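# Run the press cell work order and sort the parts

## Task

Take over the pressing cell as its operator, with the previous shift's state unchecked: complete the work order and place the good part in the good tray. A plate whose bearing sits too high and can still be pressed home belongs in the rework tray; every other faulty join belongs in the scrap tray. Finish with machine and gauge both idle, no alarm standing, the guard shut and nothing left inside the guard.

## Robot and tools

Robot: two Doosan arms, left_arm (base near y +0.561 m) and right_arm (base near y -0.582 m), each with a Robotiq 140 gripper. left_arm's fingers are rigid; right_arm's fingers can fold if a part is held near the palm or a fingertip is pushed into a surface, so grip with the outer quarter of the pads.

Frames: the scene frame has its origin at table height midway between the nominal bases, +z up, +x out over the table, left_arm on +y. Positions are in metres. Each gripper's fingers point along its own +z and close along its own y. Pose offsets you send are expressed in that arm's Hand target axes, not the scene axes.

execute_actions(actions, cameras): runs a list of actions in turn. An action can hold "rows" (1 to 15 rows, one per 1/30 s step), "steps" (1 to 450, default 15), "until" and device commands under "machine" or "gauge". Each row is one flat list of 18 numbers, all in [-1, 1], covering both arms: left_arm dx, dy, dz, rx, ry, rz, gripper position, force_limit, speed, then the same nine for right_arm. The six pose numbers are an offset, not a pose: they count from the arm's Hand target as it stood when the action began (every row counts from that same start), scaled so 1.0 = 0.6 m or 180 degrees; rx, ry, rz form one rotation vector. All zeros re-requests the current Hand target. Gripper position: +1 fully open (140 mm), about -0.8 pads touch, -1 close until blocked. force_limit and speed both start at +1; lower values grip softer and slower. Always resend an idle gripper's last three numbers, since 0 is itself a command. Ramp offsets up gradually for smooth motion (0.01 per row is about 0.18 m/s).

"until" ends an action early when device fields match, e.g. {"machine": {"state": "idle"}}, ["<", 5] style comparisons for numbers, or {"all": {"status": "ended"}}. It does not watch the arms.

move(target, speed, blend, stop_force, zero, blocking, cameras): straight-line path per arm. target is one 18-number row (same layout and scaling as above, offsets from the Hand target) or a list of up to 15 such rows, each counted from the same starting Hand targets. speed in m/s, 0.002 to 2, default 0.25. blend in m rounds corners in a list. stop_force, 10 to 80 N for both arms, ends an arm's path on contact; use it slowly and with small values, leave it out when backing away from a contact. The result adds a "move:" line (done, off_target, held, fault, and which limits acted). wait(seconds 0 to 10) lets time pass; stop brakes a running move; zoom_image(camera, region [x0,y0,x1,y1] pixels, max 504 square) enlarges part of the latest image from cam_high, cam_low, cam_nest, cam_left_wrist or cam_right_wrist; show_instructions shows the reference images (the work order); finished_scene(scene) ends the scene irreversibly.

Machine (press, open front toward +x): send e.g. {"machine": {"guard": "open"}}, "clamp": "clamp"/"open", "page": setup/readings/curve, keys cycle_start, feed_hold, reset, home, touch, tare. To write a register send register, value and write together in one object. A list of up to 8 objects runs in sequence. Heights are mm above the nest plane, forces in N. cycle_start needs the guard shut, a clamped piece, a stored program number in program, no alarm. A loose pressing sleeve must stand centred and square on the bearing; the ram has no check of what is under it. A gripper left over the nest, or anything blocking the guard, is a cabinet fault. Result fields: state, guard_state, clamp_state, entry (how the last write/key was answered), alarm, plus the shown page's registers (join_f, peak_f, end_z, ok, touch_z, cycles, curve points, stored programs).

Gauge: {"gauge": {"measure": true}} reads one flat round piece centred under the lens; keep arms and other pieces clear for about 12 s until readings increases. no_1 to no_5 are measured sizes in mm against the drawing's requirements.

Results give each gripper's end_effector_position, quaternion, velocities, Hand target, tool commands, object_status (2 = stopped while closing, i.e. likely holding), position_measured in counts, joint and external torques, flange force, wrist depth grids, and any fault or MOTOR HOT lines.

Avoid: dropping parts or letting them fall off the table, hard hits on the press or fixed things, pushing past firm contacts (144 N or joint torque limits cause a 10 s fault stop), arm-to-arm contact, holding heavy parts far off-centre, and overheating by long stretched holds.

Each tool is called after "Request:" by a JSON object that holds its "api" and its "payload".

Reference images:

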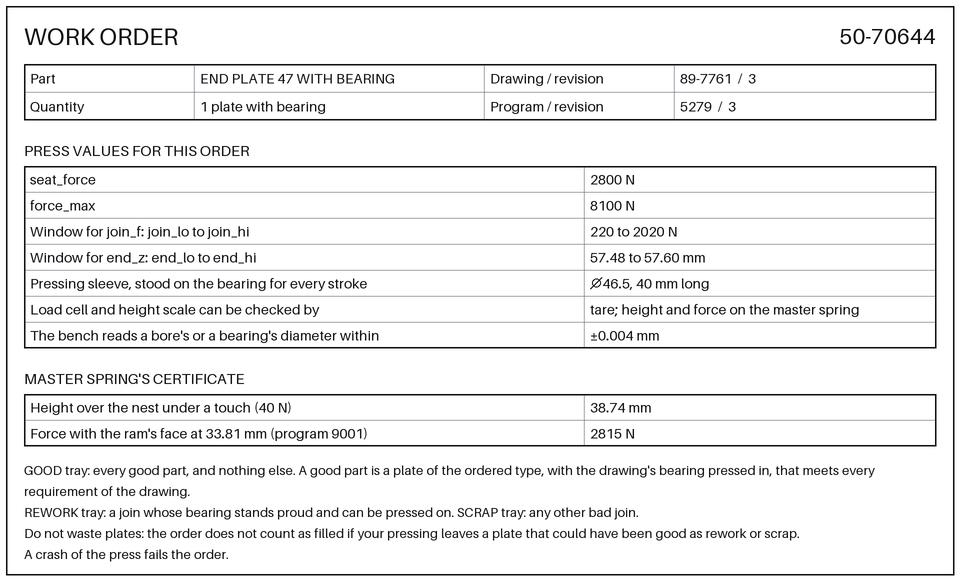

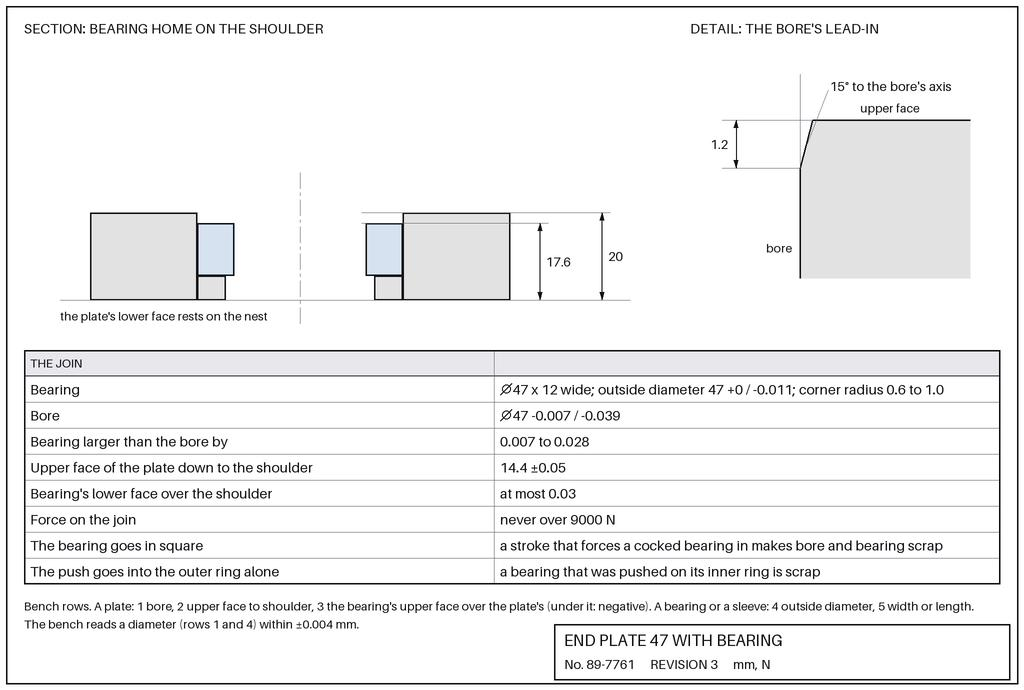

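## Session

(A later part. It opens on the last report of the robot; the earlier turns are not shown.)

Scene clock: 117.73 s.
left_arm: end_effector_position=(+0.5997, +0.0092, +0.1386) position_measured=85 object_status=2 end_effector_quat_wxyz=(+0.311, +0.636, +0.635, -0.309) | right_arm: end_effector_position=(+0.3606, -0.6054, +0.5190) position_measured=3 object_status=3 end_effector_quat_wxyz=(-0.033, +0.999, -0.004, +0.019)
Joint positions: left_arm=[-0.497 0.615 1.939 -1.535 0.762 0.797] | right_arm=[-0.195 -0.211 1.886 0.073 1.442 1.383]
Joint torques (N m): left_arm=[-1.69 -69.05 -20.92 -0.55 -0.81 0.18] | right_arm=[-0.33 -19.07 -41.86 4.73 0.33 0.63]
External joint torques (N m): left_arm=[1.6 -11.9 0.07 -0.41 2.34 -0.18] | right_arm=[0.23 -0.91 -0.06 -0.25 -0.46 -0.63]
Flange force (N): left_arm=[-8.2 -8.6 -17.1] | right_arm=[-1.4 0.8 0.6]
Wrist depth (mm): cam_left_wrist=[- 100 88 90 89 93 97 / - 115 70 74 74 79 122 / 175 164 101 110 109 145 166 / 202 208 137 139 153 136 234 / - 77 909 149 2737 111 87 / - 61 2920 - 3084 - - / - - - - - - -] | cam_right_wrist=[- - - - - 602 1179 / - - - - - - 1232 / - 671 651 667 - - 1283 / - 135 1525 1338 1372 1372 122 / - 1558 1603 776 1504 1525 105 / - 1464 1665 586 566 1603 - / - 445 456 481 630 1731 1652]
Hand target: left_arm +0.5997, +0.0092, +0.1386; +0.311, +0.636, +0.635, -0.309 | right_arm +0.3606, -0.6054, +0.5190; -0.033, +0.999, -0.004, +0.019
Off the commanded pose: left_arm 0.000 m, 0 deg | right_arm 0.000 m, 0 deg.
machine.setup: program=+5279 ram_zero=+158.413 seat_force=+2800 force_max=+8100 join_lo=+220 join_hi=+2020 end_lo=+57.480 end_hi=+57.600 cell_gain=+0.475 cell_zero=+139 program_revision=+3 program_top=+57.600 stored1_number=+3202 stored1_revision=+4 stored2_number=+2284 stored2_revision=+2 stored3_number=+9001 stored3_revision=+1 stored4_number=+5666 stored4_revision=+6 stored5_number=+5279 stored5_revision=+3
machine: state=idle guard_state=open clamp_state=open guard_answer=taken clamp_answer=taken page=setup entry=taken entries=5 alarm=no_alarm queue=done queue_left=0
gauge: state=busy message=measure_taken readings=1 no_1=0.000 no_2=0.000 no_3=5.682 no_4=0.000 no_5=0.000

Request:
{"api": "move", "payload": {"target": [[-0.046,0,-0.036,0,0,0,-1,0.1,-1,0,0,0,0,0,0,1,1,1],[0.174,0,-0.4158,0,0,0,-1,0.1,-1,0,0,0,0,0,0,1,1,1]], "speed": [0.08,0.2], "blend": [0.01,0]}}

Request:
{"api": "execute_actions", "payload": {"actions": [{"steps":200,"until":{"gauge":{"readings":[">=",2]}}}]}}

Request:
{"api": "move", "payload": {"target": [[0.295,0.3535,-0.1878,0,0,0,-1,0.1,-1,0,0,0,0,0,0,1,1,1],[0.4158,0.3535,-0.0933,0,0,0,-1,0.1,-1,0,0,0,0,0,0,1,1,1]], "speed": [0.25,0.1], "blend": [0.02,0], "cameras": ["cam_left_wrist"]}}

Request:
{"api": "move", "payload": {"target": [0.0197,0,0.0154,0,0,0,-1,0.1,-1,0,0,0,0,0,0,1,1,1], "speed": 0.006, "stop_force": 10}}

Scene clock: 120.53 s.
left_arm: end_effector_position=(+0.5993, +0.2700, +0.2100) position_measured=85 object_status=2 end_effector_quat_wxyz=(+0.311, +0.636, +0.635, -0.309) | right_arm: end_effector_position=(+0.3606, -0.6054, +0.5190) position_measured=3 object_status=3 end_effector_quat_wxyz=(-0.033, +0.999, -0.004, +0.019)
Joint positions: left_arm=[-0.102 0.444 2.055 -1.205 0.995 0.786] | right_arm=[-0.195 -0.211 1.886 0.073 1.442 1.383]
Joint torques (N m): left_arm=[-1.05 -69.57 -26.51 -1.53 3.02 -0.02] | right_arm=[-0.35 -18.96 -42.07 4.77 0.35 0.64]
External joint torques (N m): left_arm=[1.13 2.65 4.17 1.19 -1.52 0.03] | right_arm=[0.25 -1 0.1 -0.28 -0.48 -0.64]
Flange force (N): left_arm=[5.3 -5.0 1.6] | right_arm=[-1.8 0.7 0.9]
Wrist depth (mm): cam_left_wrist=[- 279 276 - - 283 294 / - - - - - - 270 / 332 334 274 113 116 317 494 / 324 320 140 138 154 136 826 / - 77 477 149 1223 111 87 / - 61 2920 - - - - / - - 3221 341 1872 - -] | cam_right_wrist=[- - - - - - 1142 / - - - - - 594 1154 / - - - - - 1261 1290 / - 136 1494 1314 - 1425 122 / - 1580 1389 796 1473 1525 105 / - 1745 1690 589 1504 1580 1603 / - 441 460 482 647 1640 1652]
Hand target: left_arm +0.5993, +0.2701, +0.2100; +0.311, +0.636, +0.635, -0.309 | right_arm +0.3606, -0.6054, +0.5190; -0.033, +0.999, -0.004, +0.019
Off the commanded pose: left_arm 0.000 m, 0 deg | right_arm 0.000 m, 0 deg.
machine.setup: program=+5279 ram_zero=+158.413 seat_force=+2800 force_max=+8100 join_lo=+220 join_hi=+2020 end_lo=+57.480 end_hi=+57.600 cell_gain=+0.475 cell_zero=+139 program_revision=+3 program_top=+57.600 stored1_number=+3202 stored1_revision=+4 stored2_number=+2284 stored2_revision=+2 stored3_number=+9001 stored3_revision=+1 stored4_number=+5666 stored4_revision=+6 stored5_number=+5279 stored5_revision=+3
machine: state=idle guard_state=open clamp_state=open guard_answer=taken clamp_answer=taken page=setup entry=taken entries=5 alarm=no_alarm queue=done queue_left=0
gauge: state=busy message=measure_taken readings=1 no_1=0.000 no_2=0.000 no_3=5.682 no_4=0.000 no_5=0.000
move: done

Scene clock: 121.97 s.
left_arm: end_effector_position=(+0.5993, +0.2701, +0.2100) position_measured=85 object_status=2 end_effector_quat_wxyz=(+0.311, +0.636, +0.635, -0.309) | right_arm: end_effector_position=(+0.3606, -0.6054, +0.5190) position_measured=3 object_status=3 end_effector_quat_wxyz=(-0.033, +0.999, -0.004, +0.019)
Joint positions: left_arm=[-0.102 0.444 2.055 -1.204 0.995 0.786] | right_arm=[-0.195 -0.211 1.886 0.073 1.442 1.383]
Joint torques (N m): left_arm=[1.28 -69.37 -26.32 -1.61 3.06 -0.04] | right_arm=[-0.66 -19.27 -41.84 4.79 0.35 0.66]
External joint torques (N m): left_arm=[-1.26 2.39 3.91 1.27 -1.56 0.04] | right_arm=[0.57 -0.73 0.01 -0.32 -0.48 -0.66]
Flange force (N): left_arm=[2.5 -5.1 4.3] | right_arm=[-1.1 0.1 0.8]
Wrist depth (mm): cam_left_wrist=[- 280 282 - - 280 295 / - 259 - 265 - - 271 / 331 333 155 114 116 316 535 / 323 320 139 139 154 128 742 / - 77 480 149 2808 111 88 / - 61 2882 3084 2737 - - / - - 948 344 2407 - -] | cam_right_wrist=[555 - 597 - - - 1160 / 562 - 623 657 - 607 1148 / - 686 - - - 1166 1283 / - 135 1514 1398 1444 - 122 / - 118 1547 793 1380 - 105 / - 1745 1690 585 607 1514 1525 / - 440 457 482 628 1514 1704]
Hand target: left_arm +0.5993, +0.2701, +0.2100; +0.311, +0.636, +0.635, -0.309 | right_arm +0.3606, -0.6054, +0.5190; -0.033, +0.999, -0.004, +0.019
Tool commands: left_gripper/position=-1.0 left_gripper/force_limit=+0.1 left_gripper/speed=-1.0 right_gripper/position=+1.0 right_gripper/force_limit=+1.0 right_gripper/speed=+1.0
Off the commanded pose: left_arm 0.000 m, 0 deg | right_arm 0.000 m, 0 deg.
machine.setup: program=+5279 ram_zero=+158.413 seat_force=+2800 force_max=+8100 join_lo=+220 join_hi=+2020 end_lo=+57.480 end_hi=+57.600 cell_gain=+0.475 cell_zero=+139 program_revision=+3 program_top=+57.600 stored1_number=+3202 stored1_revision=+4 stored2_number=+2284 stored2_revision=+2 stored3_number=+9001 stored3_revision=+1 stored4_number=+5666 stored4_revision=+6 stored5_number=+5279 stored5_revision=+3
machine: state=idle guard_state=open clamp_state=open guard_answer=taken clamp_answer=taken page=setup entry=taken entries=5 alarm=no_alarm queue=done queue_left=0
gauge: message=measure_taken readings=2 no_1=46.978 no_2=14.394 no_3=0.000 no_4=0.000 no_5=0.000

Scene clock: 124.47 s.
left_arm: end_effector_position=(+0.8121, +0.4679, +0.0489) position_measured=85 object_status=2 end_effector_quat_wxyz=(+0.311, +0.636, +0.635, -0.309) | right_arm: end_effector_position=(+0.3606, -0.6054, +0.5190) position_measured=3 object_status=3 end_effector_quat_wxyz=(-0.033, +0.999, -0.004, +0.019)
Joint positions: left_arm=[0.166 0.893 1.576 -1.017 1.155 0.839] | right_arm=[-0.195 -0.211 1.886 0.073 1.442 1.383]
Joint torques (N m): left_arm=[0.86 -107.59 -27.06 -1.1 3.33 0.04] | right_arm=[-0.86 -19.51 -41.99 4.82 0.35 0.66]
External joint torques (N m): left_arm=[-0.69 3.05 3.79 1.21 -1.75 -0.03] | right_arm=[0.87 -0.7 -0.04 -0.32 -0.48 -0.66]
Flange force (N): left_arm=[1.5 -6.3 4.2] | right_arm=[-0.8 -0.6 0.8]
Wrist depth (mm): cam_left_wrist=[- 112 108 108 108 108 109 / 136 136 143 136 137 137 137 / 163 184 162 114 119 186 174 / 285 234 137 138 154 136 198 / - 77 - 149 559 111 87 / - 61 3000 2546 3174 - - / - - 2882 - 2576 - -] | cam_right_wrist=[534 - 583 - - - 1160 / - - - - - - 1218 / - - - - - - 1268 / - 135 1494 1185 1268 1407 122 / - 117 1569 - 1473 1444 105 / - 1717 1665 585 601 1615 1569 / - 443 459 477 577 1640 -]
Hand target: left_arm +0.8120, +0.4679, +0.0488; +0.311, +0.636, +0.635, -0.309 | right_arm +0.3606, -0.6054, +0.5190; -0.033, +0.999, -0.004, +0.019
Off the commanded pose: left_arm 0.000 m, 0 deg | right_arm 0.000 m, 0 deg.
machine.setup: program=+5279 ram_zero=+158.413 seat_force=+2800 force_max=+8100 join_lo=+220 join_hi=+2020 end_lo=+57.480 end_hi=+57.600 cell_gain=+0.475 cell_zero=+139 program_revision=+3 program_top=+57.600 stored1_number=+3202 stored1_revision=+4 stored2_number=+2284 stored2_revision=+2 stored3_number=+9001 stored3_revision=+1 stored4_number=+5666 stored4_revision=+6 stored5_number=+5279 stored5_revision=+3
machine: state=idle guard_state=open clamp_state=open guard_answer=taken clamp_answer=taken page=setup entry=taken entries=5 alarm=no_alarm queue=done queue_left=0
gauge: message=measure_taken readings=2 no_1=46.978 no_2=14.394 no_3=0.000 no_4=0.000 no_5=0.000
move: done
camera_calibration:
cam_left_wrist: T_world_to_cam=[[0.999762, 0.00604414, 0.0209541, -0.80762], [-0.0180083, -0.31314, 0.949536, 0.115129], [0.0123007, -0.949688, -0.312957, 0.59308], [0, 0, 0, 1]] pos_world=[0.802206, 0.604174, 0.0932122]
Images, in order (width x height): cam_left_wrist 672x504.

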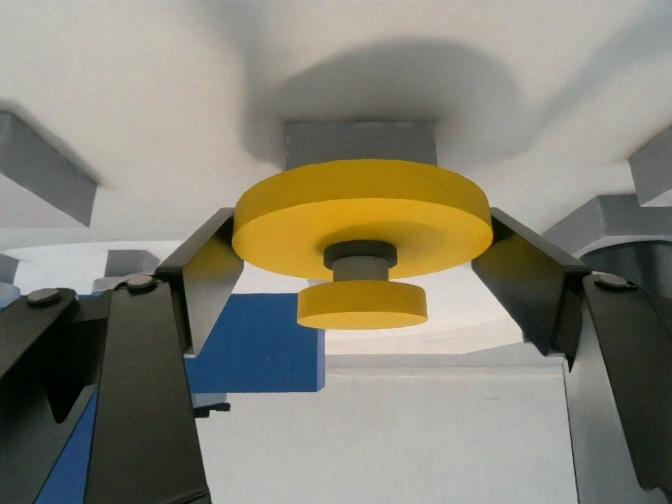

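Scene clock: 126.40 s.
left_arm: end_effector_position=(+0.8121, +0.4678, +0.0410) position_measured=85 object_status=2 end_effector_quat_wxyz=(+0.311, +0.636, +0.635, -0.309) | right_arm: end_effector_position=(+0.3606, -0.6054, +0.5190) position_measured=3 object_status=3 end_effector_quat_wxyz=(-0.033, +0.999, -0.004, +0.019)
Joint positions: left_arm=[0.166 0.903 1.575 -1.02 1.15 0.847] | right_arm=[-0.195 -0.211 1.886 0.073 1.442 1.383]
Joint torques (N m): left_arm=[0.64 -99.1 -25.63 -0.19 -0.76 -0.06] | right_arm=[-0.78 -18.94 -41.9 4.81 0.37 0.67]
External joint torques (N m): left_arm=[-0.72 -5.6 2.75 0.28 2.36 0.06] | right_arm=[0.72 -1.02 0.03 -0.33 -0.49 -0.67]
Flange force (N): left_arm=[-7.9 -10.2 -4.6] | right_arm=[-1.5 -0.3 0.8]
Wrist depth (mm): cam_left_wrist=[98 94 98 94 98 99 99 / 124 124 124 131 125 125 125 / 163 168 148 114 119 170 159 / 260 214 140 139 153 136 195 / - 77 124 134 - 111 87 / - 61 - 549 4132 - - / - - - 3084 2959 - -] | cam_right_wrist=[533 - - - - - 1172 / - 634 - - - - 1314 / - - - - 651 - 1290 / - 136 1473 1483 1464 144 122 / - 1569 1558 - 1569 - 105 / - 1652 1640 594 1558 1363 1558 / - 440 458 481 586 - 1569]
Hand target: left_arm +0.8121, +0.4678, +0.0410; +0.311, +0.636, +0.635, -0.309 (not the last commanded pose) | right_arm +0.3606, -0.6054, +0.5190; -0.033, +0.999, -0.004, +0.019
Off the commanded pose: left_arm 0.007 m, 0 deg | right_arm 0.000 m, 0 deg.
machine.setup: program=+5279 ram_zero=+158.413 seat_force=+2800 force_max=+8100 join_lo=+220 join_hi=+2020 end_lo=+57.480 end_hi=+57.600 cell_gain=+0.475 cell_zero=+139 program_revision=+3 program_top=+57.600 stored1_number=+3202 stored1_revision=+4 stored2_number=+2284 stored2_revision=+2 stored3_number=+9001 stored3_revision=+1 stored4_number=+5666 stored4_revision=+6 stored5_number=+5279 stored5_revision=+3
machine: state=idle guard_state=open clamp_state=open guard_answer=taken clamp_answer=taken page=setup entry=taken entries=5 alarm=no_alarm queue=done queue_left=0
gauge: message=measure_taken readings=2 no_1=46.978 no_2=14.394 no_3=0.000 no_4=0.000 no_5=0.000
move: contact (left_arm)

Request:
{"api": "execute_actions", "payload": {"actions": [{"rows":[[0,0,0,0,0,0,0.5,0,-1,0,0,0,0,0,0,1,1,1]],"steps":35}]}}

Request:
{"api": "move", "payload": {"target": [[0,0,-0.1667,0,0,0,0.5,0,-1,0,0,0,0,0,0,1,1,1],[-0.064,-0.1868,-0.4568,-0.394,0,-0.308,0.5,0,-1,0,0,0,0,0,0,1,1,1],[0.2302,0.119,-0.3967,-0.394,0,-0.308,0.5,0,-1,0,0,0,0,0,0,1,1,1],[0.2625,0.1715,-0.3713,-0.394,0,-0.308,0.5,0,-1,0,0,0,0,0,0,1,1,1]], "speed": [0.1,0.28,0.2,0.06], "blend": [0.02,0.04,0.01,0], "cameras": ["cam_left_wrist"]}}

Scene clock: 128.23 s.
left_arm: end_effector_position=(+0.8121, +0.4678, +0.0410) position_measured=66 object_status=3 end_effector_quat_wxyz=(+0.311, +0.636, +0.635, -0.309) | right_arm: end_effector_position=(+0.3606, -0.6054, +0.5190) position_measured=3 object_status=3 end_effector_quat_wxyz=(-0.033, +0.999, -0.004, +0.019)
Joint positions: left_arm=[0.166 0.903 1.575 -1.02 1.15 0.847] | right_arm=[-0.195 -0.211 1.886 0.073 1.442 1.383]
Joint torques (N m): left_arm=[1 -102.66 -24.17 0.06 1.65 -0.12] | right_arm=[-0.67 -18.94 -41.89 4.76 0.36 0.63]
External joint torques (N m): left_arm=[-0.94 -2.77 1.13 0.04 -0.05 0.12] | right_arm=[0.6 -1.16 0.02 -0.28 -0.48 -0.63]
Flange force (N): left_arm=[-4.2 -5.3 -0.5] | right_arm=[-1.8 -0.2 0.7]
Wrist depth (mm): cam_left_wrist=[98 94 98 94 98 99 99 / 124 124 118 131 125 125 125 / 163 168 147 114 119 170 159 / 259 213 140 138 153 138 195 / - 88 - 147 396 120 88 / - - 620 3042 2808 3174 - / - - 2808 2546 2844 - -] | cam_right_wrist=[- - - - - - - / 553 - - - - - 1246 / 684 - - - - 1246 1306 / - 126 1494 1494 1416 1372 122 / - 126 1454 - 1473 - 105 / - 1731 620 586 591 1592 - / - 440 458 482 1690 1677 1704]
Hand target: left_arm +0.8121, +0.4678, +0.0410; +0.311, +0.636, +0.635, -0.309 | right_arm +0.3606, -0.6054, +0.5190; -0.033, +0.999, -0.004, +0.019
Off the commanded pose: left_arm 0.000 m, 0 deg | right_arm 0.000 m, 0 deg.
machine.setup: program=+5279 ram_zero=+158.413 seat_force=+2800 force_max=+8100 join_lo=+220 join_hi=+2020 end_lo=+57.480 end_hi=+57.600 cell_gain=+0.475 cell_zero=+139 program_revision=+3 program_top=+57.600 stored1_number=+3202 stored1_revision=+4 stored2_number=+2284 stored2_revision=+2 stored3_number=+9001 stored3_revision=+1 stored4_number=+5666 stored4_revision=+6 stored5_number=+5279 stored5_revision=+3
machine: state=idle guard_state=open clamp_state=open guard_answer=taken clamp_answer=taken page=setup entry=taken entries=5 alarm=no_alarm queue=done queue_left=0
gauge: message=measure_taken readings=2 no_1=46.978 no_2=14.394 no_3=0.000 no_4=0.000 no_5=0.000

Scene clock: 134.33 s.
left_arm: end_effector_position=(+0.9149, +0.7404, +0.0546) position_measured=66 object_status=3 end_effector_quat_wxyz=(+0.440, +0.000, +0.898, +0.000) | right_arm: end_effector_position=(+0.3606, -0.6054, +0.5190) position_measured=3 object_status=3 end_effector_quat_wxyz=(-0.033, +0.999, -0.004, +0.019)
Joint positions: left_arm=[0.219 0.751 1.916 -2.748 0.456 1.347] | right_arm=[-0.195 -0.211 1.886 0.073 1.442 1.383]
Joint torques (N m): left_arm=[1 -89.78 -21.44 -2.06 2.18 -0.04] | right_arm=[-0.79 -19.17 -41.65 4.75 0.37 0.64]
External joint torques (N m): left_arm=[-0.95 -0.86 1.52 0.02 -0.09 0.04] | right_arm=[0.79 -0.74 -0.14 -0.28 -0.49 -0.64]
Flange force (N): left_arm=[0.8 -2.4 -3.6] | right_arm=[-0.8 -0.5 0.6]
Wrist depth (mm): cam_left_wrist=[119 114 98 96 98 99 98 / 145 145 106 112 106 113 107 / 212 212 126 111 116 145 131 / 307 114 158 177 161 138 131 / - 88 1395 - 333 120 88 / - - - 308 311 - - / - - - 298 2844 - -] | cam_right_wrist=[- - - - - - 1148 / - - - - - 601 1275 / 643 - - - - 640 1275 / - 135 1464 1425 1525 1389 122 / - 1547 1547 - 1473 - 105 / - 1677 1547 586 1483 1592 1603 / - 442 459 479 569 1514 1704]
Hand target: left_arm +0.9149, +0.7404, +0.0545; +0.440, +0.000, +0.898, +0.000 | right_arm +0.3606, -0.6054, +0.5190; -0.033, +0.999, -0.004, +0.019
Off the commanded pose: left_arm 0.000 m, 0 deg | right_arm 0.000 m, 0 deg.
machine.setup: program=+5279 ram_zero=+158.413 seat_force=+2800 force_max=+8100 join_lo=+220 join_hi=+2020 end_lo=+57.480 end_hi=+57.600 cell_gain=+0.475 cell_zero=+139 program_revision=+3 program_top=+57.600 stored1_number=+3202 stored1_revision=+4 stored2_number=+2284 stored2_revision=+2 stored3_number=+9001 stored3_revision=+1 stored4_number=+5666 stored4_revision=+6 stored5_number=+5279 stored5_revision=+3
machine: state=idle guard_state=open clamp_state=open guard_answer=taken clamp_answer=taken page=setup entry=taken entries=5 alarm=no_alarm queue=done queue_left=0
gauge: message=measure_taken readings=2 no_1=46.978 no_2=14.394 no_3=0.000 no_4=0.000 no_5=0.000
move: done
camera_calibration:
cam_left_wrist: T_world_to_cam=[[-0.00637871, 0.999838, 0.0168145, -0.72719], [0.30925, -0.0140182, 0.950878, -0.324061], [0.950959, 0.0112653, -0.30911, -0.71805], [0, 0, 0, 1]] pos_world=[0.778414, 0.730618, 0.0984135]
Images, in order (width x height): cam_left_wrist 672x504.

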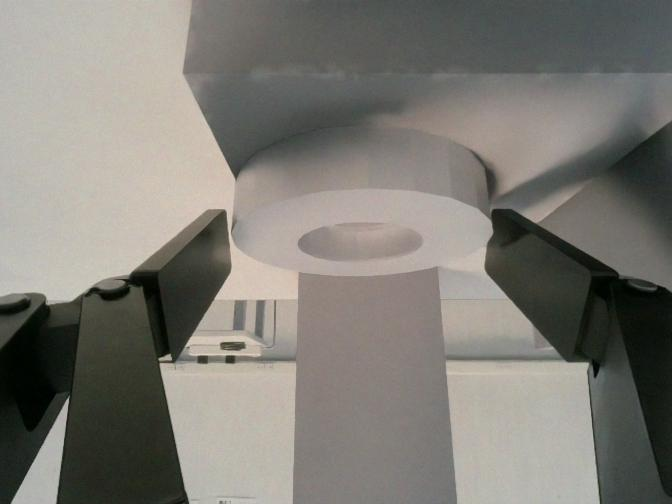

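Request:
{"api": "execute_actions", "payload": {"actions": [{"rows":[[0,0,0,0,0,0,-1,0.1,-1,0,0,0,0,0,0,1,1,1]],"steps":45}]}}

Request:
{"api": "move", "payload": {"target": [[-0.0788,0,-0.0617,0,0,0,-1,0.1,-1,0,0,0,0,0,0,1,1,1],[-0.0565,-0.134,-0.4567,0,0,0,-1,0.1,-1,0,0,0,0,0,0,1,1,1],[0.1258,-0.8007,-0.5678,0.394,0,0.308,-1,0.1,-1,0,0,0,0,0,0,1,1,1]], "speed": [0.1,0.25,0.28], "blend": [0.02,0.05,0]}}

Scene clock: 136.47 s.
left_arm: end_effector_position=(+0.9149, +0.7404, +0.0546) position_measured=85 object_status=2 end_effector_quat_wxyz=(+0.440, +0.000, +0.898, +0.000) | right_arm: end_effector_position=(+0.3606, -0.6054, +0.5190) position_measured=3 object_status=3 end_effector_quat_wxyz=(-0.033, +0.999, -0.004, +0.019)
Joint positions: left_arm=[0.219 0.751 1.916 -2.748 0.456 1.347] | right_arm=[-0.195 -0.211 1.886 0.073 1.442 1.383]
Joint torques (N m): left_arm=[0.12 -77.55 -19.22 -1.82 -0.03 0.11] | right_arm=[-0.65 -19.32 -41.95 4.76 0.38 0.66]
External joint torques (N m): left_arm=[-0.17 -13.62 -0.86 -0.24 2.14 -0.1] | right_arm=[0.54 -0.7 0.08 -0.3 -0.51 -0.67]
Flange force (N): left_arm=[-7.2 -3.2 -19.7] | right_arm=[-1.1 0.1 1.0]
Wrist depth (mm): cam_left_wrist=[119 115 97 96 98 99 98 / 145 145 106 106 107 113 107 / 212 197 128 112 114 145 131 / 308 251 144 177 162 136 131 / - 77 463 - 331 111 87 / - 61 - - 310 - - / - - - 297 297 - -] | cam_right_wrist=[536 - - - 565 - 1185 / 566 - - - - - 1246 / - - - - - - 1306 / - 135 1494 1444 1389 1407 122 / - 135 1558 826 1514 - 105 / - 1665 1665 589 1547 1652 1580 / - 441 458 478 1665 1640 -]
Hand target: left_arm +0.9149, +0.7404, +0.0545; +0.440, +0.000, +0.898, +0.000 | right_arm +0.3606, -0.6054, +0.5190; -0.033, +0.999, -0.004, +0.019
Off the commanded pose: left_arm 0.000 m, 0 deg | right_arm 0.000 m, 0 deg.
machine.setup: program=+5279 ram_zero=+158.413 seat_force=+2800 force_max=+8100 join_lo=+220 join_hi=+2020 end_lo=+57.480 end_hi=+57.600 cell_gain=+0.475 cell_zero=+139 program_revision=+3 program_top=+57.600 stored1_number=+3202 stored1_revision=+4 stored2_number=+2284 stored2_revision=+2 stored3_number=+9001 stored3_revision=+1 stored4_number=+5666 stored4_revision=+6 stored5_number=+5279 stored5_revision=+3
machine: state=idle guard_state=open clamp_state=open guard_answer=taken clamp_answer=taken page=setup entry=taken entries=5 alarm=no_alarm queue=done queue_left=0
gauge: message=measure_taken readings=2 no_1=46.978 no_2=14.394 no_3=0.000 no_4=0.000 no_5=0.000

Scene clock: 141.30 s.
left_arm: end_effector_position=(+0.5996, +0.2599, +0.2037) position_measured=85 object_status=2 end_effector_quat_wxyz=(+0.311, +0.636, +0.635, -0.309) | right_arm: end_effector_position=(+0.3606, -0.6054, +0.5190) position_measured=3 object_status=3 end_effector_quat_wxyz=(-0.033, +0.999, -0.004, +0.019)
Joint positions: left_arm=[-0.119 0.454 2.055 -1.223 0.982 0.794] | right_arm=[-0.195 -0.211 1.886 0.073 1.442 1.383]
Joint torques (N m): left_arm=[0.2 -68.16 -23.64 -1.14 2.31 -0.1] | right_arm=[-0.29 -19.04 -41.8 4.79 0.37 0.59]
External joint torques (N m): left_arm=[-0.22 1.07 1.7 0.76 -0.8 0.1] | right_arm=[0.18 -0.9 0.01 -0.32 -0.49 -0.59]
Flange force (N): left_arm=[1.5 -2.1 1.3] | right_arm=[-1.5 0.8 0.7]
Wrist depth (mm): cam_left_wrist=[- 280 - 278 - - 273 / - 252 - 253 - - 254 / 320 319 125 112 114 327 513 / 312 309 140 176 161 128 732 / - 77 481 3000 - 111 87 / - 61 429 2882 - - - / - - 2882 336 3129 - -] | cam_right_wrist=[- 583 - - 568 586 1179 / 555 - - 614 607 - 1192 / 636 - - - - - 1290 / - 135 1504 1239 1416 1416 121 / - 1536 1787 768 1504 1483 106 / - 1677 1717 585 591 1580 1547 / - 441 460 482 597 1759 1665]
Hand target: left_arm +0.5996, +0.2598, +0.2037; +0.311, +0.636, +0.635, -0.309 | right_arm +0.3606, -0.6054, +0.5190; -0.033, +0.999, -0.004, +0.019
Off the commanded pose: left_arm 0.000 m, 0 deg | right_arm 0.000 m, 0 deg.
machine.setup: program=+5279 ram_zero=+158.413 seat_force=+2800 force_max=+8100 join_lo=+220 join_hi=+2020 end_lo=+57.480 end_hi=+57.600 cell_gain=+0.475 cell_zero=+139 program_revision=+3 program_top=+57.600 stored1_number=+3202 stored1_revision=+4 stored2_number=+2284 stored2_revision=+2 stored3_number=+9001 stored3_revision=+1 stored4_number=+5666 stored4_revision=+6 stored5_number=+5279 stored5_revision=+3
machine: state=idle guard_state=open clamp_state=open guard_answer=taken clamp_answer=taken page=setup entry=taken entries=5 alarm=no_alarm queue=done queue_left=0
gauge: message=measure_taken readings=2 no_1=46.978 no_2=14.394 no_3=0.000 no_4=0.000 no_5=0.000
move: done

Request:
{"api": "move", "payload": {"target": [[-0.1895,-0.001,0.2958,0,0,0,-1,0.1,-1,0,0,0,0,0,0,1,1,1],[-0.2148,-0.001,0.3607,0,0,0,-1,0.1,-1,0,0,0,0,0,0,1,1,1],[-0.1938,-0.001,0.3772,0,0,0,-1,0.1,-1,0,0,0,0,0,0,1,1,1]], "speed": [0.18,0.1,0.05], "blend": [0.01,0.004,0]}}

Request:
{"api": "move", "payload": {"target": [0.0197,0,0.0154,0,0,0,-1,0.1,-1,0,0,0,0,0,0,1,1,1], "speed": 0.006, "stop_force": 10, "cameras": ["cam_left_wrist","cam_nest"]}}

Scene clock: 143.90 s.
left_arm: end_effector_position=(+0.5993, +0.0099, +0.1559) position_measured=85 object_status=2 end_effector_quat_wxyz=(+0.311, +0.636, +0.635, -0.309) | right_arm: end_effector_position=(+0.3606, -0.6054, +0.5190) position_measured=3 object_status=3 end_effector_quat_wxyz=(-0.033, +0.999, -0.004, +0.019)
Joint positions: left_arm=[-0.496 0.59 1.938 -1.507 0.764 0.759] | right_arm=[-0.195 -0.211 1.886 0.073 1.442 1.383]
Joint torques (N m): left_arm=[1.21 -79.8 -24.55 -1.37 2.15 0.13] | right_arm=[-0.61 -19.27 -42 4.77 0.35 0.64]
External joint torques (N m): left_arm=[-1.29 0.02 2.62 0.44 -0.68 -0.13] | right_arm=[0.42 -0.62 0.18 -0.3 -0.48 -0.64]
Flange force (N): left_arm=[-0.2 -5.2 -0.5] | right_arm=[-1.2 0.4 1.1]
Wrist depth (mm): cam_left_wrist=[116 117 74 77 80 80 118 / 155 147 106 115 111 141 149 / 186 199 135 112 114 202 203 / 201 225 140 175 162 136 576 / - 77 140 - 2671 110 87 / - 61 - - - - - / - - 2576 2355 2355 - -] | cam_right_wrist=[- - - - - - 1172 / 586 636 - - - - 1246 / - 641 - - - 1166 1363 / - 136 1389 - 1398 1363 122 / - 1536 1525 - 1558 1525 105 / - 1690 1802 591 597 1536 - / - 444 462 482 616 1704 -]
Hand target: left_arm +0.5993, +0.0099, +0.1559; +0.311, +0.636, +0.635, -0.309 | right_arm +0.3606, -0.6054, +0.5190; -0.033, +0.999, -0.004, +0.019
Off the commanded pose: left_arm 0.000 m, 0 deg | right_arm 0.000 m, 0 deg.
machine.setup: program=+5279 ram_zero=+158.413 seat_force=+2800 force_max=+8100 join_lo=+220 join_hi=+2020 end_lo=+57.480 end_hi=+57.600 cell_gain=+0.475 cell_zero=+139 program_revision=+3 program_top=+57.600 stored1_number=+3202 stored1_revision=+4 stored2_number=+2284 stored2_revision=+2 stored3_number=+9001 stored3_revision=+1 stored4_number=+5666 stored4_revision=+6 stored5_number=+5279 stored5_revision=+3
machine: state=idle guard_state=open clamp_state=open guard_answer=taken clamp_answer=taken page=setup entry=taken entries=5 alarm=no_alarm queue=done queue_left=0
gauge: message=measure_taken readings=2 no_1=46.978 no_2=14.394 no_3=0.000 no_4=0.000 no_5=0.000
move: done

Scene clock: 145.67 s.
left_arm: end_effector_position=(+0.5993, +0.0098, +0.1491) position_measured=85 object_status=2 end_effector_quat_wxyz=(+0.311, +0.636, +0.635, -0.309) | right_arm: end_effector_position=(+0.3606, -0.6054, +0.5190) position_measured=3 object_status=3 end_effector_quat_wxyz=(-0.033, +0.999, -0.004, +0.019)
Joint positions: left_arm=[-0.496 0.6 1.939 -1.519 0.763 0.774] | right_arm=[-0.195 -0.211 1.886 0.073 1.442 1.383]
Joint torques (N m): left_arm=[-1.96 -68.47 -20.45 -0.13 -0.83 0.23] | right_arm=[-0.26 -19.37 -41.92 4.77 0.28 0.61]
External joint torques (N m): left_arm=[2.04 -11.83 -1.05 -0.8 2.31 -0.23] | right_arm=[0.06 -0.66 -0.1 -0.29 -0.41 -0.61]
Flange force (N): left_arm=[-8.1 -6.9 -16.3] | right_arm=[-1.0 1.2 0.4]
Wrist depth (mm): cam_left_wrist=[108 113 73 73 73 74 110 / 137 137 99 107 107 132 139 / 182 186 121 112 114 188 189 / 201 235 140 177 162 136 240 / - 77 140 2639 2517 111 87 / - 61 2671 - - - - / - - 2281 - 2489 - -] | cam_right_wrist=[525 - - - - - 1198 / 548 - - - 609 602 1239 / - - - - - - 1314 / - 136 1483 - 1435 1425 121 / - 1558 1547 805 1547 1464 105 / - 1731 1717 593 1525 1580 - / - 443 457 481 597 1677 -]
Hand target: left_arm +0.5993, +0.0099, +0.1491; +0.311, +0.636, +0.635, -0.309 (not the last commanded pose) | right_arm +0.3606, -0.6054, +0.5190; -0.033, +0.999, -0.004, +0.019
Off the commanded pose: left_arm 0.008 m, 0 deg | right_arm 0.000 m, 0 deg.
machine.setup: program=+5279 ram_zero=+158.413 seat_force=+2800 force_max=+8100 join_lo=+220 join_hi=+2020 end_lo=+57.480 end_hi=+57.600 cell_gain=+0.475 cell_zero=+139 program_revision=+3 program_top=+57.600 stored1_number=+3202 stored1_revision=+4 stored2_number=+2284 stored2_revision=+2 stored3_number=+9001 stored3_revision=+1 stored4_number=+5666 stored4_revision=+6 stored5_number=+5279 stored5_revision=+3
machine: state=idle guard_state=open clamp_state=open guard_answer=taken clamp_answer=taken page=setup entry=taken entries=5 alarm=no_alarm queue=done queue_left=0
gauge: message=measure_taken readings=2 no_1=46.978 no_2=14.394 no_3=0.000 no_4=0.000 no_5=0.000
move: contact (left_arm)
camera_calibration:
cam_left_wrist: T_world_to_cam=[[0.99976, 0.00602023, 0.0210477, -0.594315], [-0.0181086, -0.31284, 0.949633, -0.127266], [0.0123016, -0.949787, -0.312656, 0.192055], [0, 0, 0, 1]] pos_world=[0.589506, 0.146175, 0.193412]
Images, in order (width x height): cam_nest 672x504, cam_left_wrist 672x504.

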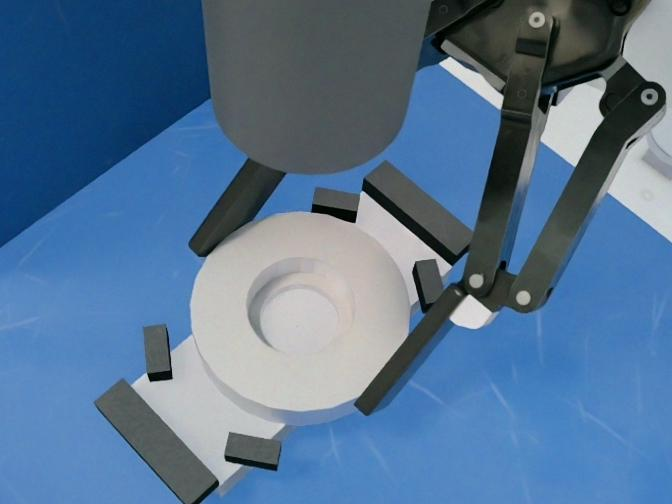

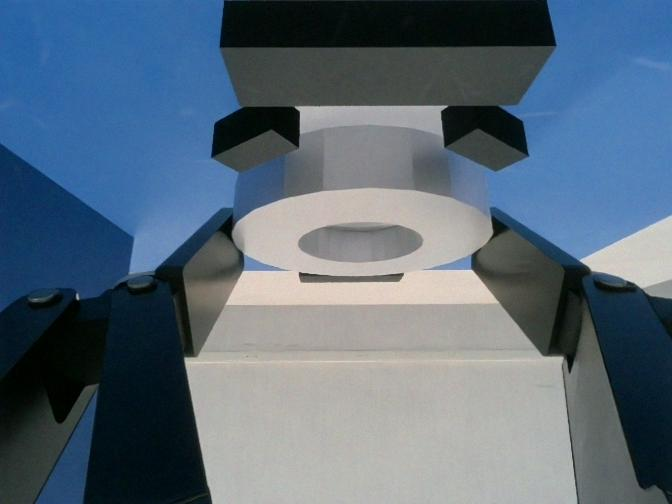

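Request:
{"api": "execute_actions", "payload": {"actions": [{"rows":[[0,0,0,0,0,0,0.5,0,-1,0,0,0,0,0,0,1,1,1]],"steps":35}]}}

Request:
{"api": "move", "payload": {"target": [[0,0,-0.075,0,0,0,0.5,0,-1,0,0,0,0,0,0,1,1,1],[0.4125,0.1095,-0.5032,0,0,0,0.5,0,-1,0,0,0,0,0,0,1,1,1]], "speed": [0.08,0.22], "blend": [0.01,0], "cameras": ["cam_left_wrist","cam_nest"]}}

Scene clock: 147.57 s.
left_arm: end_effector_position=(+0.5993, +0.0099, +0.1491) position_measured=66 object_status=3 end_effector_quat_wxyz=(+0.311, +0.636, +0.635, -0.309) | right_arm: end_effector_position=(+0.3606, -0.6054, +0.5190) position_measured=3 object_status=3 end_effector_quat_wxyz=(-0.033, +0.999, -0.004, +0.019)
Joint positions: left_arm=[-0.496 0.6 1.939 -1.519 0.763 0.774] | right_arm=[-0.195 -0.211 1.886 0.073 1.442 1.383]
Joint torques (N m): left_arm=[0.9 -78.29 -22.81 -0.97 1.58 -0.08] | right_arm=[-0.6 -19.12 -41.82 4.77 0.28 0.58]
External joint torques (N m): left_arm=[-0.9 -1.95 1.29 0.04 -0.1 0.08] | right_arm=[0.61 -0.93 -0.12 -0.29 -0.41 -0.58]
Flange force (N): left_arm=[-1.4 -4.9 -2.2] | right_arm=[-1.2 -0.2 0.4]
Wrist depth (mm): cam_left_wrist=[108 113 73 73 73 74 110 / 137 137 100 107 107 131 139 / 182 185 120 111 113 188 189 / 191 114 144 176 162 138 243 / - 87 2546 - - 120 88 / - 2576 2704 2671 2607 - - / - - 2433 2380 - - -] | cam_right_wrist=[563 - - - - - 1148 / - - - - - - 1268 / - 636 - - - - 1246 / - 135 1454 1407 1363 145 122 / - 1536 1592 808 1536 1525 105 / - - 1640 586 588 1547 1569 / - 441 458 480 594 1717 1677]
Hand target: left_arm +0.5993, +0.0099, +0.1491; +0.311, +0.636, +0.635, -0.309 | right_arm +0.3606, -0.6054, +0.5190; -0.033, +0.999, -0.004, +0.019
Off the commanded pose: left_arm 0.000 m, 0 deg | right_arm 0.000 m, 0 deg.
machine.setup: program=+5279 ram_zero=+158.413 seat_force=+2800 force_max=+8100 join_lo=+220 join_hi=+2020 end_lo=+57.480 end_hi=+57.600 cell_gain=+0.475 cell_zero=+139 program_revision=+3 program_top=+57.600 stored1_number=+3202 stored1_revision=+4 stored2_number=+2284 stored2_revision=+2 stored3_number=+9001 stored3_revision=+1 stored4_number=+5666 stored4_revision=+6 stored5_number=+5279 stored5_revision=+3
machine: state=idle guard_state=open clamp_state=open guard_answer=taken clamp_answer=taken page=setup entry=taken entries=5 alarm=no_alarm queue=done queue_left=0
gauge: message=measure_taken readings=2 no_1=46.978 no_2=14.394 no_3=0.000 no_4=0.000 no_5=0.000

Scene clock: 150.20 s.
left_arm: end_effector_position=(+0.6650, +0.4001, +0.1403) position_measured=66 object_status=3 end_effector_quat_wxyz=(+0.311, +0.636, +0.635, -0.309) | right_arm: end_effector_position=(+0.3606, -0.6054, +0.5190) position_measured=3 object_status=3 end_effector_quat_wxyz=(-0.033, +0.999, -0.004, +0.019)
Joint positions: left_arm=[0.102 0.619 1.925 -1.091 1.085 0.891] | right_arm=[-0.195 -0.211 1.886 0.073 1.442 1.383]
Joint torques (N m): left_arm=[2.73 -78.93 -21.88 -0.04 1.69 -0.12] | right_arm=[-0.83 -19.04 -41.97 4.76 0.29 0.57]
External joint torques (N m): left_arm=[-2.88 -2.08 1.44 -0.04 -0.03 0.12] | right_arm=[0.8 -0.86 0.17 -0.29 -0.42 -0.58]
Flange force (N): left_arm=[-5.1 -4.7 2.4] | right_arm=[-1.4 -0.7 1.0]
Wrist depth (mm): cam_left_wrist=[219 220 219 220 220 221 222 / 276 242 278 244 278 262 260 / 341 360 349 357 328 379 354 / - 105 159 - 365 138 534 / - 87 473 475 605 120 88 / - 481 3174 2704 3129 - - / - - 2882 2959 - - -] | cam_right_wrist=[559 - - - - - 1172 / - - - - - - 1212 / - - - 643 667 - 1268 / - 135 1444 1504 1306 1380 122 / - 118 1483 832 1514 1536 106 / - 1717 1787 589 1525 1547 - / - 445 452 481 1665 1652 -]
Hand target: left_arm +0.6650, +0.4002, +0.1403; +0.311, +0.636, +0.635, -0.309 | right_arm +0.3606, -0.6054, +0.5190; -0.033, +0.999, -0.004, +0.019
Off the commanded pose: left_arm 0.000 m, 0 deg | right_arm 0.000 m, 0 deg.
machine.setup: program=+5279 ram_zero=+158.413 seat_force=+2800 force_max=+8100 join_lo=+220 join_hi=+2020 end_lo=+57.480 end_hi=+57.600 cell_gain=+0.475 cell_zero=+139 program_revision=+3 program_top=+57.600 stored1_number=+3202 stored1_revision=+4 stored2_number=+2284 stored2_revision=+2 stored3_number=+9001 stored3_revision=+1 stored4_number=+5666 stored4_revision=+6 stored5_number=+5279 stored5_revision=+3
machine: state=idle guard_state=open clamp_state=open guard_answer=taken clamp_answer=taken page=setup entry=taken entries=5 alarm=no_alarm queue=done queue_left=0
gauge: message=measure_taken readings=2 no_1=46.978 no_2=14.394 no_3=0.000 no_4=0.000 no_5=0.000
move: done
camera_calibration:
cam_left_wrist: T_world_to_cam=[[0.99976, 0.00601823, 0.0210478, -0.662062], [-0.0181081, -0.31293, 0.949604, 0.00440195], [0.0123014, -0.949757, -0.312746, 0.559104], [0, 0, 0, 1]] pos_world=[0.655106, 0.536375, 0.184612]
Images, in order (width x height): cam_nest 672x504, cam_left_wrist 672x504.

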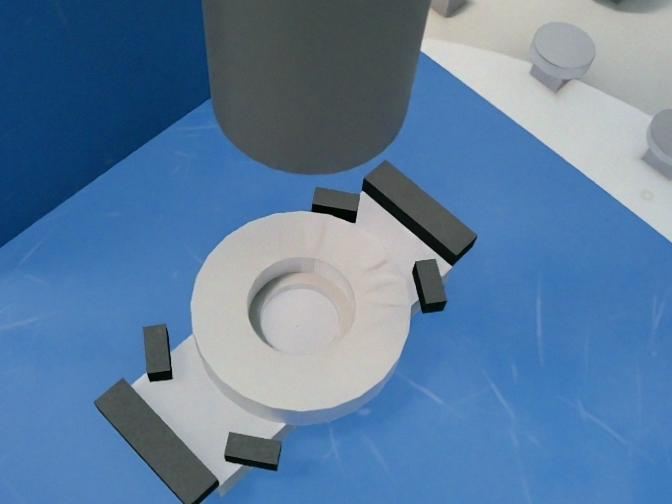

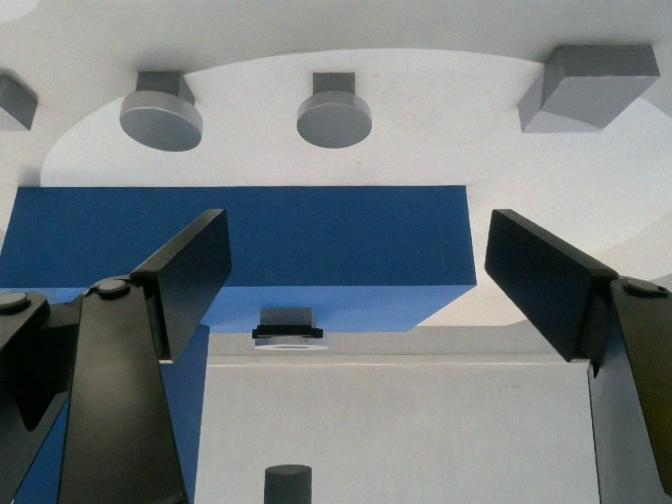

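Request:
{"api": "move", "payload": {"target": [0.0397,-0.0122,0.118,0,0,0,-0.15,0,-0.5,0,0,0,0,0,0,1,1,1], "speed": 0.15, "cameras": ["cam_left_wrist"]}}

Scene clock: 152.17 s.
left_arm: end_effector_position=(+0.6580, +0.3591, +0.0779) position_measured=148 object_status=3 end_effector_quat_wxyz=(+0.311, +0.636, +0.635, -0.309) | right_arm: end_effector_position=(+0.3606, -0.6054, +0.5190) position_measured=3 object_status=3 end_effector_quat_wxyz=(-0.033, +0.999, -0.004, +0.019)
Joint positions: left_arm=[0.042 0.701 1.952 -1.192 1.011 0.99] | right_arm=[-0.195 -0.211 1.886 0.073 1.442 1.383]
Joint torques (N m): left_arm=[0.53 -83.81 -17.35 -0.4 1.77 0.17] | right_arm=[-0.53 -19.09 -42.06 4.75 0.34 0.68]
External joint torques (N m): left_arm=[-0.47 -0.08 0.91 0.14 0.03 -0.17] | right_arm=[0.28 -0.83 0.15 -0.27 -0.46 -0.68]
Flange force (N): left_arm=[-0.9 -1.6 0.2] | right_arm=[-1.6 0.8 0.9]
Wrist depth (mm): cam_left_wrist=[143 143 143 144 144 144 145 / 181 181 182 182 182 183 174 / 228 188 245 196 231 248 205 / 322 317 122 316 132 349 390 / - 77 88 - - 77 82 / - 72 61 392 - - 72 / - - - - - - -] | cam_right_wrist=[527 - - - - - 1205 / - - - - - - 1261 / - - - 627 - 1314 1306 / 1275 136 1483 1547 1444 1416 116 / - 1504 1504 722 1745 1483 105 / - 1717 1627 583 1504 1627 1569 / - 442 456 485 1704 1665 1640]
Hand target: left_arm +0.6579, +0.3590, +0.0779; +0.311, +0.636, +0.635, -0.309 | right_arm +0.3606, -0.6054, +0.5190; -0.033, +0.999, -0.004, +0.019
Off the commanded pose: left_arm 0.000 m, 0 deg | right_arm 0.000 m, 0 deg.
machine.setup: program=+5279 ram_zero=+158.413 seat_force=+2800 force_max=+8100 join_lo=+220 join_hi=+2020 end_lo=+57.480 end_hi=+57.600 cell_gain=+0.475 cell_zero=+139 program_revision=+3 program_top=+57.600 stored1_number=+3202 stored1_revision=+4 stored2_number=+2284 stored2_revision=+2 stored3_number=+9001 stored3_revision=+1 stored4_number=+5666 stored4_revision=+6 stored5_number=+5279 stored5_revision=+3
machine: state=idle guard_state=open clamp_state=open guard_answer=taken clamp_answer=taken page=setup entry=taken entries=5 alarm=no_alarm queue=done queue_left=0
gauge: message=measure_taken readings=2 no_1=46.978 no_2=14.394 no_3=0.000 no_4=0.000 no_5=0.000
move: done
camera_calibration:
cam_left_wrist: T_world_to_cam=[[0.99976, 0.00601823, 0.0210478, -0.653504], [-0.0181081, -0.31293, 0.949604, 0.0507003], [0.0123014, -0.949757, -0.312746, 0.500735], [0, 0, 0, 1]] pos_world=[0.648106, 0.495375, 0.122212]
Images, in order (width x height): cam_left_wrist 672x504.

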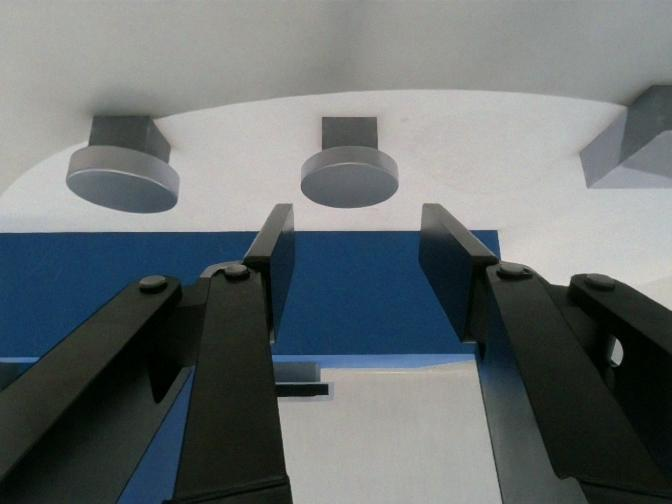

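Request:
{"api": "move", "payload": {"target": [-0.004,-0.002,0.0807,0,0,0,-0.15,0,-0.5,0,0,0,0,0,0,1,1,1], "speed": 0.06, "cameras": ["cam_left_wrist"]}}

Request:
{"api": "zoom_image", "payload": {"camera": "cam_left_wrist", "region": [200, 100, 520, 360]}}

Scene clock: 153.53 s.
left_arm: end_effector_position=(+0.6568, +0.3194, +0.0500) position_measured=148 object_status=3 end_effector_quat_wxyz=(+0.311, +0.636, +0.635, -0.309) | right_arm: end_effector_position=(+0.3606, -0.6054, +0.5190) position_measured=3 object_status=3 end_effector_quat_wxyz=(-0.033, +0.999, -0.004, +0.019)
Joint positions: left_arm=[-0.018 0.742 1.957 -1.268 0.971 1.03] | right_arm=[-0.195 -0.211 1.886 0.073 1.442 1.383]
Joint torques (N m): left_arm=[-0.24 -82.36 -15.75 -0.55 1.87 0.05] | right_arm=[-0.56 -19.26 -41.88 4.76 0.31 0.64]
External joint torques (N m): left_arm=[0.18 -2.5 1.23 0.18 -0.02 -0.05] | right_arm=[0.54 -0.74 0.17 -0.3 -0.43 -0.64]
Flange force (N): left_arm=[-3.2 -4.1 -3.0] | right_arm=[-1.4 0.1 1.0]
Wrist depth (mm): cam_left_wrist=[- 114 110 110 110 110 111 / 137 138 139 139 139 139 140 / 131 175 188 137 165 190 178 / - 239 128 267 137 266 299 / - 77 88 270 - 77 82 / - 72 61 3221 - - 72 / - - - 2844 - - -] | cam_right_wrist=[- - - - 562 - 1185 / 594 - - - 607 - 1212 / - - - - - 1198 1306 / - 136 1473 1306 1380 1380 122 / - 117 1690 - 1558 1525 105 / - 1717 1731 588 609 1580 - / - 444 461 482 623 1717 -]
Hand target: left_arm +0.6569, +0.3194, +0.0500; +0.311, +0.636, +0.635, -0.309 | right_arm +0.3606, -0.6054, +0.5190; -0.033, +0.999, -0.004, +0.019
Off the commanded pose: left_arm 0.000 m, 0 deg | right_arm 0.000 m, 0 deg.
machine.setup: program=+5279 ram_zero=+158.413 seat_force=+2800 force_max=+8100 join_lo=+220 join_hi=+2020 end_lo=+57.480 end_hi=+57.600 cell_gain=+0.475 cell_zero=+139 program_revision=+3 program_top=+57.600 stored1_number=+3202 stored1_revision=+4 stored2_number=+2284 stored2_revision=+2 stored3_number=+9001 stored3_revision=+1 stored4_number=+5666 stored4_revision=+6 stored5_number=+5279 stored5_revision=+3
machine: state=idle guard_state=open clamp_state=open guard_answer=taken clamp_answer=taken page=setup entry=taken entries=5 alarm=no_alarm queue=done queue_left=0
gauge: message=measure_taken readings=2 no_1=46.978 no_2=14.394 no_3=0.000 no_4=0.000 no_5=0.000
move: done
camera_calibration:
cam_left_wrist: T_world_to_cam=[[0.99976, 0.00601823, 0.0210478, -0.651579], [-0.0181081, -0.31293, 0.949604, 0.0647823], [0.0123014, -0.949757, -0.312746, 0.454412], [0, 0, 0, 1]] pos_world=[0.647006, 0.455775, 0.0943123]
Images, in order (width x height): cam_left_wrist 672x504.

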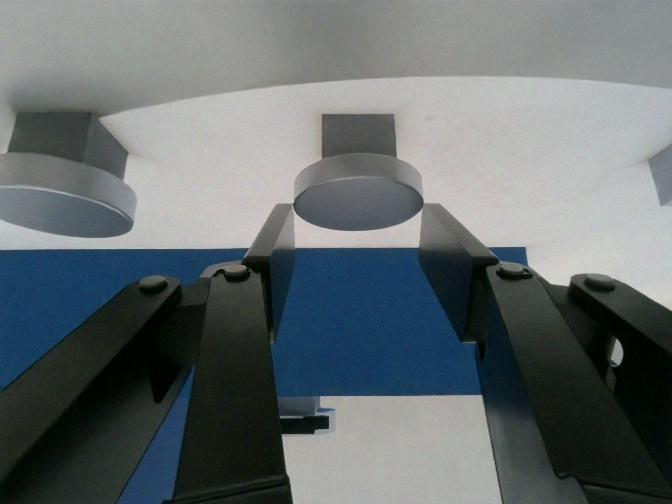

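Scaled by 1.575 from the camera's 672x504 image, which has a finer 960x720 frame.

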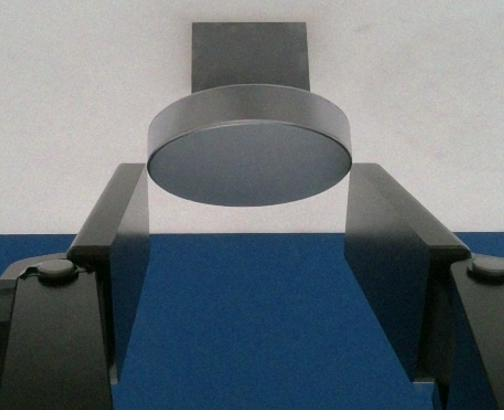

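Request:
{"api": "move", "payload": {"target": [0.0041,0,-0.0053,0,0,0,-0.15,0,-0.5,0,0,0,0,0,0,1,1,1], "speed": 0.05}}

Request:
{"api": "execute_actions", "payload": {"actions": [{"rows":[[0,0,0,0,0,0,-1,0,-1,0,0,0,0,0,0,1,1,1]],"steps":35}], "cameras": ["cam_left_wrist"]}}

Request:
{"api": "zoom_image", "payload": {"camera": "cam_left_wrist", "region": [200, 100, 520, 360]}}

Scene clock: 156.00 s.
left_arm: end_effector_position=(+0.6569, +0.3234, +0.0500) position_measured=148 object_status=3 end_effector_quat_wxyz=(+0.311, +0.636, +0.635, -0.309) | right_arm: end_effector_position=(+0.3606, -0.6054, +0.5190) position_measured=3 object_status=3 end_effector_quat_wxyz=(-0.033, +0.999, -0.004, +0.019)
Joint positions: left_arm=[-0.012 0.742 1.956 -1.263 0.973 1.03] | right_arm=[-0.195 -0.211 1.886 0.073 1.442 1.383]
Joint torques (N m): left_arm=[1.25 -83.1 -15.55 -0.35 1.95 -0.09] | right_arm=[-0.84 -19.03 -41.89 4.8 0.37 0.63]
External joint torques (N m): left_arm=[-1.27 -2.32 0.97 -0.02 -0.09 0.09] | right_arm=[0.76 -0.89 0.15 -0.33 -0.49 -0.64]
Flange force (N): left_arm=[-4.1 -3.9 -0.5] | right_arm=[-1.5 -0.5 1.1]
Wrist depth (mm): cam_left_wrist=[- 114 109 110 110 110 111 / 138 138 138 139 139 139 140 / 136 175 187 135 165 189 177 / - 236 128 265 136 266 298 / - 77 88 - - 77 82 / - 72 61 327 - - 72 / - - - - - - -] | cam_right_wrist=[- - - 599 569 - 1160 / - - - - - - 1185 / - - - - 641 - 1322 / - 135 1473 1592 1354 1398 122 / - 117 1580 720 1389 - 105 / - 1947 - 580 586 1640 1569 / - 446 455 481 632 1665 1627]
Hand target: left_arm +0.6569, +0.3234, +0.0500; +0.311, +0.636, +0.635, -0.309 | right_arm +0.3606, -0.6054, +0.5190; -0.033, +0.999, -0.004, +0.019
Off the commanded pose: left_arm 0.000 m, 0 deg | right_arm 0.000 m, 0 deg.
machine.setup: program=+5279 ram_zero=+158.413 seat_force=+2800 force_max=+8100 join_lo=+220 join_hi=+2020 end_lo=+57.480 end_hi=+57.600 cell_gain=+0.475 cell_zero=+139 program_revision=+3 program_top=+57.600 stored1_number=+3202 stored1_revision=+4 stored2_number=+2284 stored2_revision=+2 stored3_number=+9001 stored3_revision=+1 stored4_number=+5666 stored4_revision=+6 stored5_number=+5279 stored5_revision=+3
machine: state=idle guard_state=open clamp_state=open guard_answer=taken clamp_answer=taken page=setup entry=taken entries=5 alarm=no_alarm queue=done queue_left=0
gauge: message=measure_taken readings=2 no_1=46.978 no_2=14.394 no_3=0.000 no_4=0.000 no_5=0.000
move: done

Scene clock: 157.37 s.
left_arm: end_effector_position=(+0.6569, +0.3234, +0.0500) position_measured=164 object_status=2 end_effector_quat_wxyz=(+0.311, +0.636, +0.635, -0.309) | right_arm: end_effector_position=(+0.3606, -0.6054, +0.5190) position_measured=3 object_status=3 end_effector_quat_wxyz=(-0.033, +0.999, -0.004, +0.019)
Joint positions: left_arm=[-0.012 0.742 1.956 -1.263 0.973 1.03] | right_arm=[-0.195 -0.211 1.886 0.073 1.442 1.383]
Joint torques (N m): left_arm=[-0.42 -78.14 -15.95 -0.5 -0.06 -0.04] | right_arm=[-0.73 -18.98 -41.97 4.79 0.32 0.7]
External joint torques (N m): left_arm=[0.52 -6.9 1.38 0.14 1.91 0.04] | right_arm=[0.65 -1.12 0.04 -0.31 -0.44 -0.7]
Flange force (N): left_arm=[-8.3 -7.1 -8.9] | right_arm=[-1.8 -0.1 0.7]
Wrist depth (mm): cam_left_wrist=[- 114 110 110 110 110 111 / 138 138 138 139 139 140 140 / 132 175 188 137 176 190 178 / - 238 239 265 136 267 299 / - 77 88 - - 77 82 / - 76 61 - - - 74 / - - - 3422 - - -] | cam_right_wrist=[- - - - - - 1179 / - - - - - - 1268 / - - - - - - 1298 / - 135 1473 - 1592 1407 121 / - 1514 1536 826 1504 1473 105 / - 1677 1640 593 586 1558 1603 / - 445 456 481 649 1704 1652]
Hand target: left_arm +0.6569, +0.3234, +0.0500; +0.311, +0.636, +0.635, -0.309 | right_arm +0.3606, -0.6054, +0.5190; -0.033, +0.999, -0.004, +0.019
Off the commanded pose: left_arm 0.000 m, 0 deg | right_arm 0.000 m, 0 deg.
machine.setup: program=+5279 ram_zero=+158.413 seat_force=+2800 force_max=+8100 join_lo=+220 join_hi=+2020 end_lo=+57.480 end_hi=+57.600 cell_gain=+0.475 cell_zero=+139 program_revision=+3 program_top=+57.600 stored1_number=+3202 stored1_revision=+4 stored2_number=+2284 stored2_revision=+2 stored3_number=+9001 stored3_revision=+1 stored4_number=+5666 stored4_revision=+6 stored5_number=+5279 stored5_revision=+3
machine: state=idle guard_state=open clamp_state=open guard_answer=taken clamp_answer=taken page=setup entry=taken entries=5 alarm=no_alarm queue=done queue_left=0
gauge: message=measure_taken readings=2 no_1=46.978 no_2=14.394 no_3=0.000 no_4=0.000 no_5=0.000
camera_calibration:
cam_left_wrist: T_world_to_cam=[[0.99976, 0.00602023, 0.0210477, -0.651603], [-0.0181086, -0.31284, 0.949633, 0.0659587], [0.0123016, -0.949787, -0.312656, 0.458121], [0, 0, 0, 1]] pos_world=[0.647006, 0.459675, 0.0943124]
Images, in order (width x height): cam_left_wrist 672x504.

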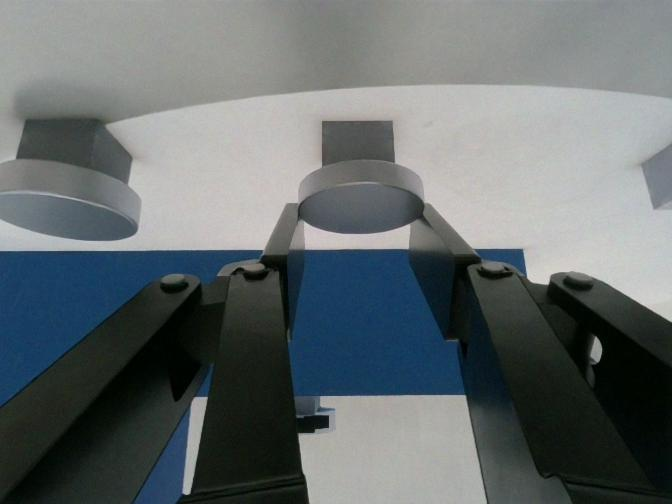

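Scaled by 1.575 from the camera's 672x504 image, which has a finer 960x720 frame.

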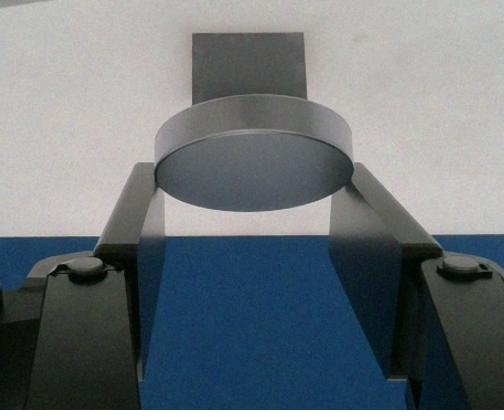

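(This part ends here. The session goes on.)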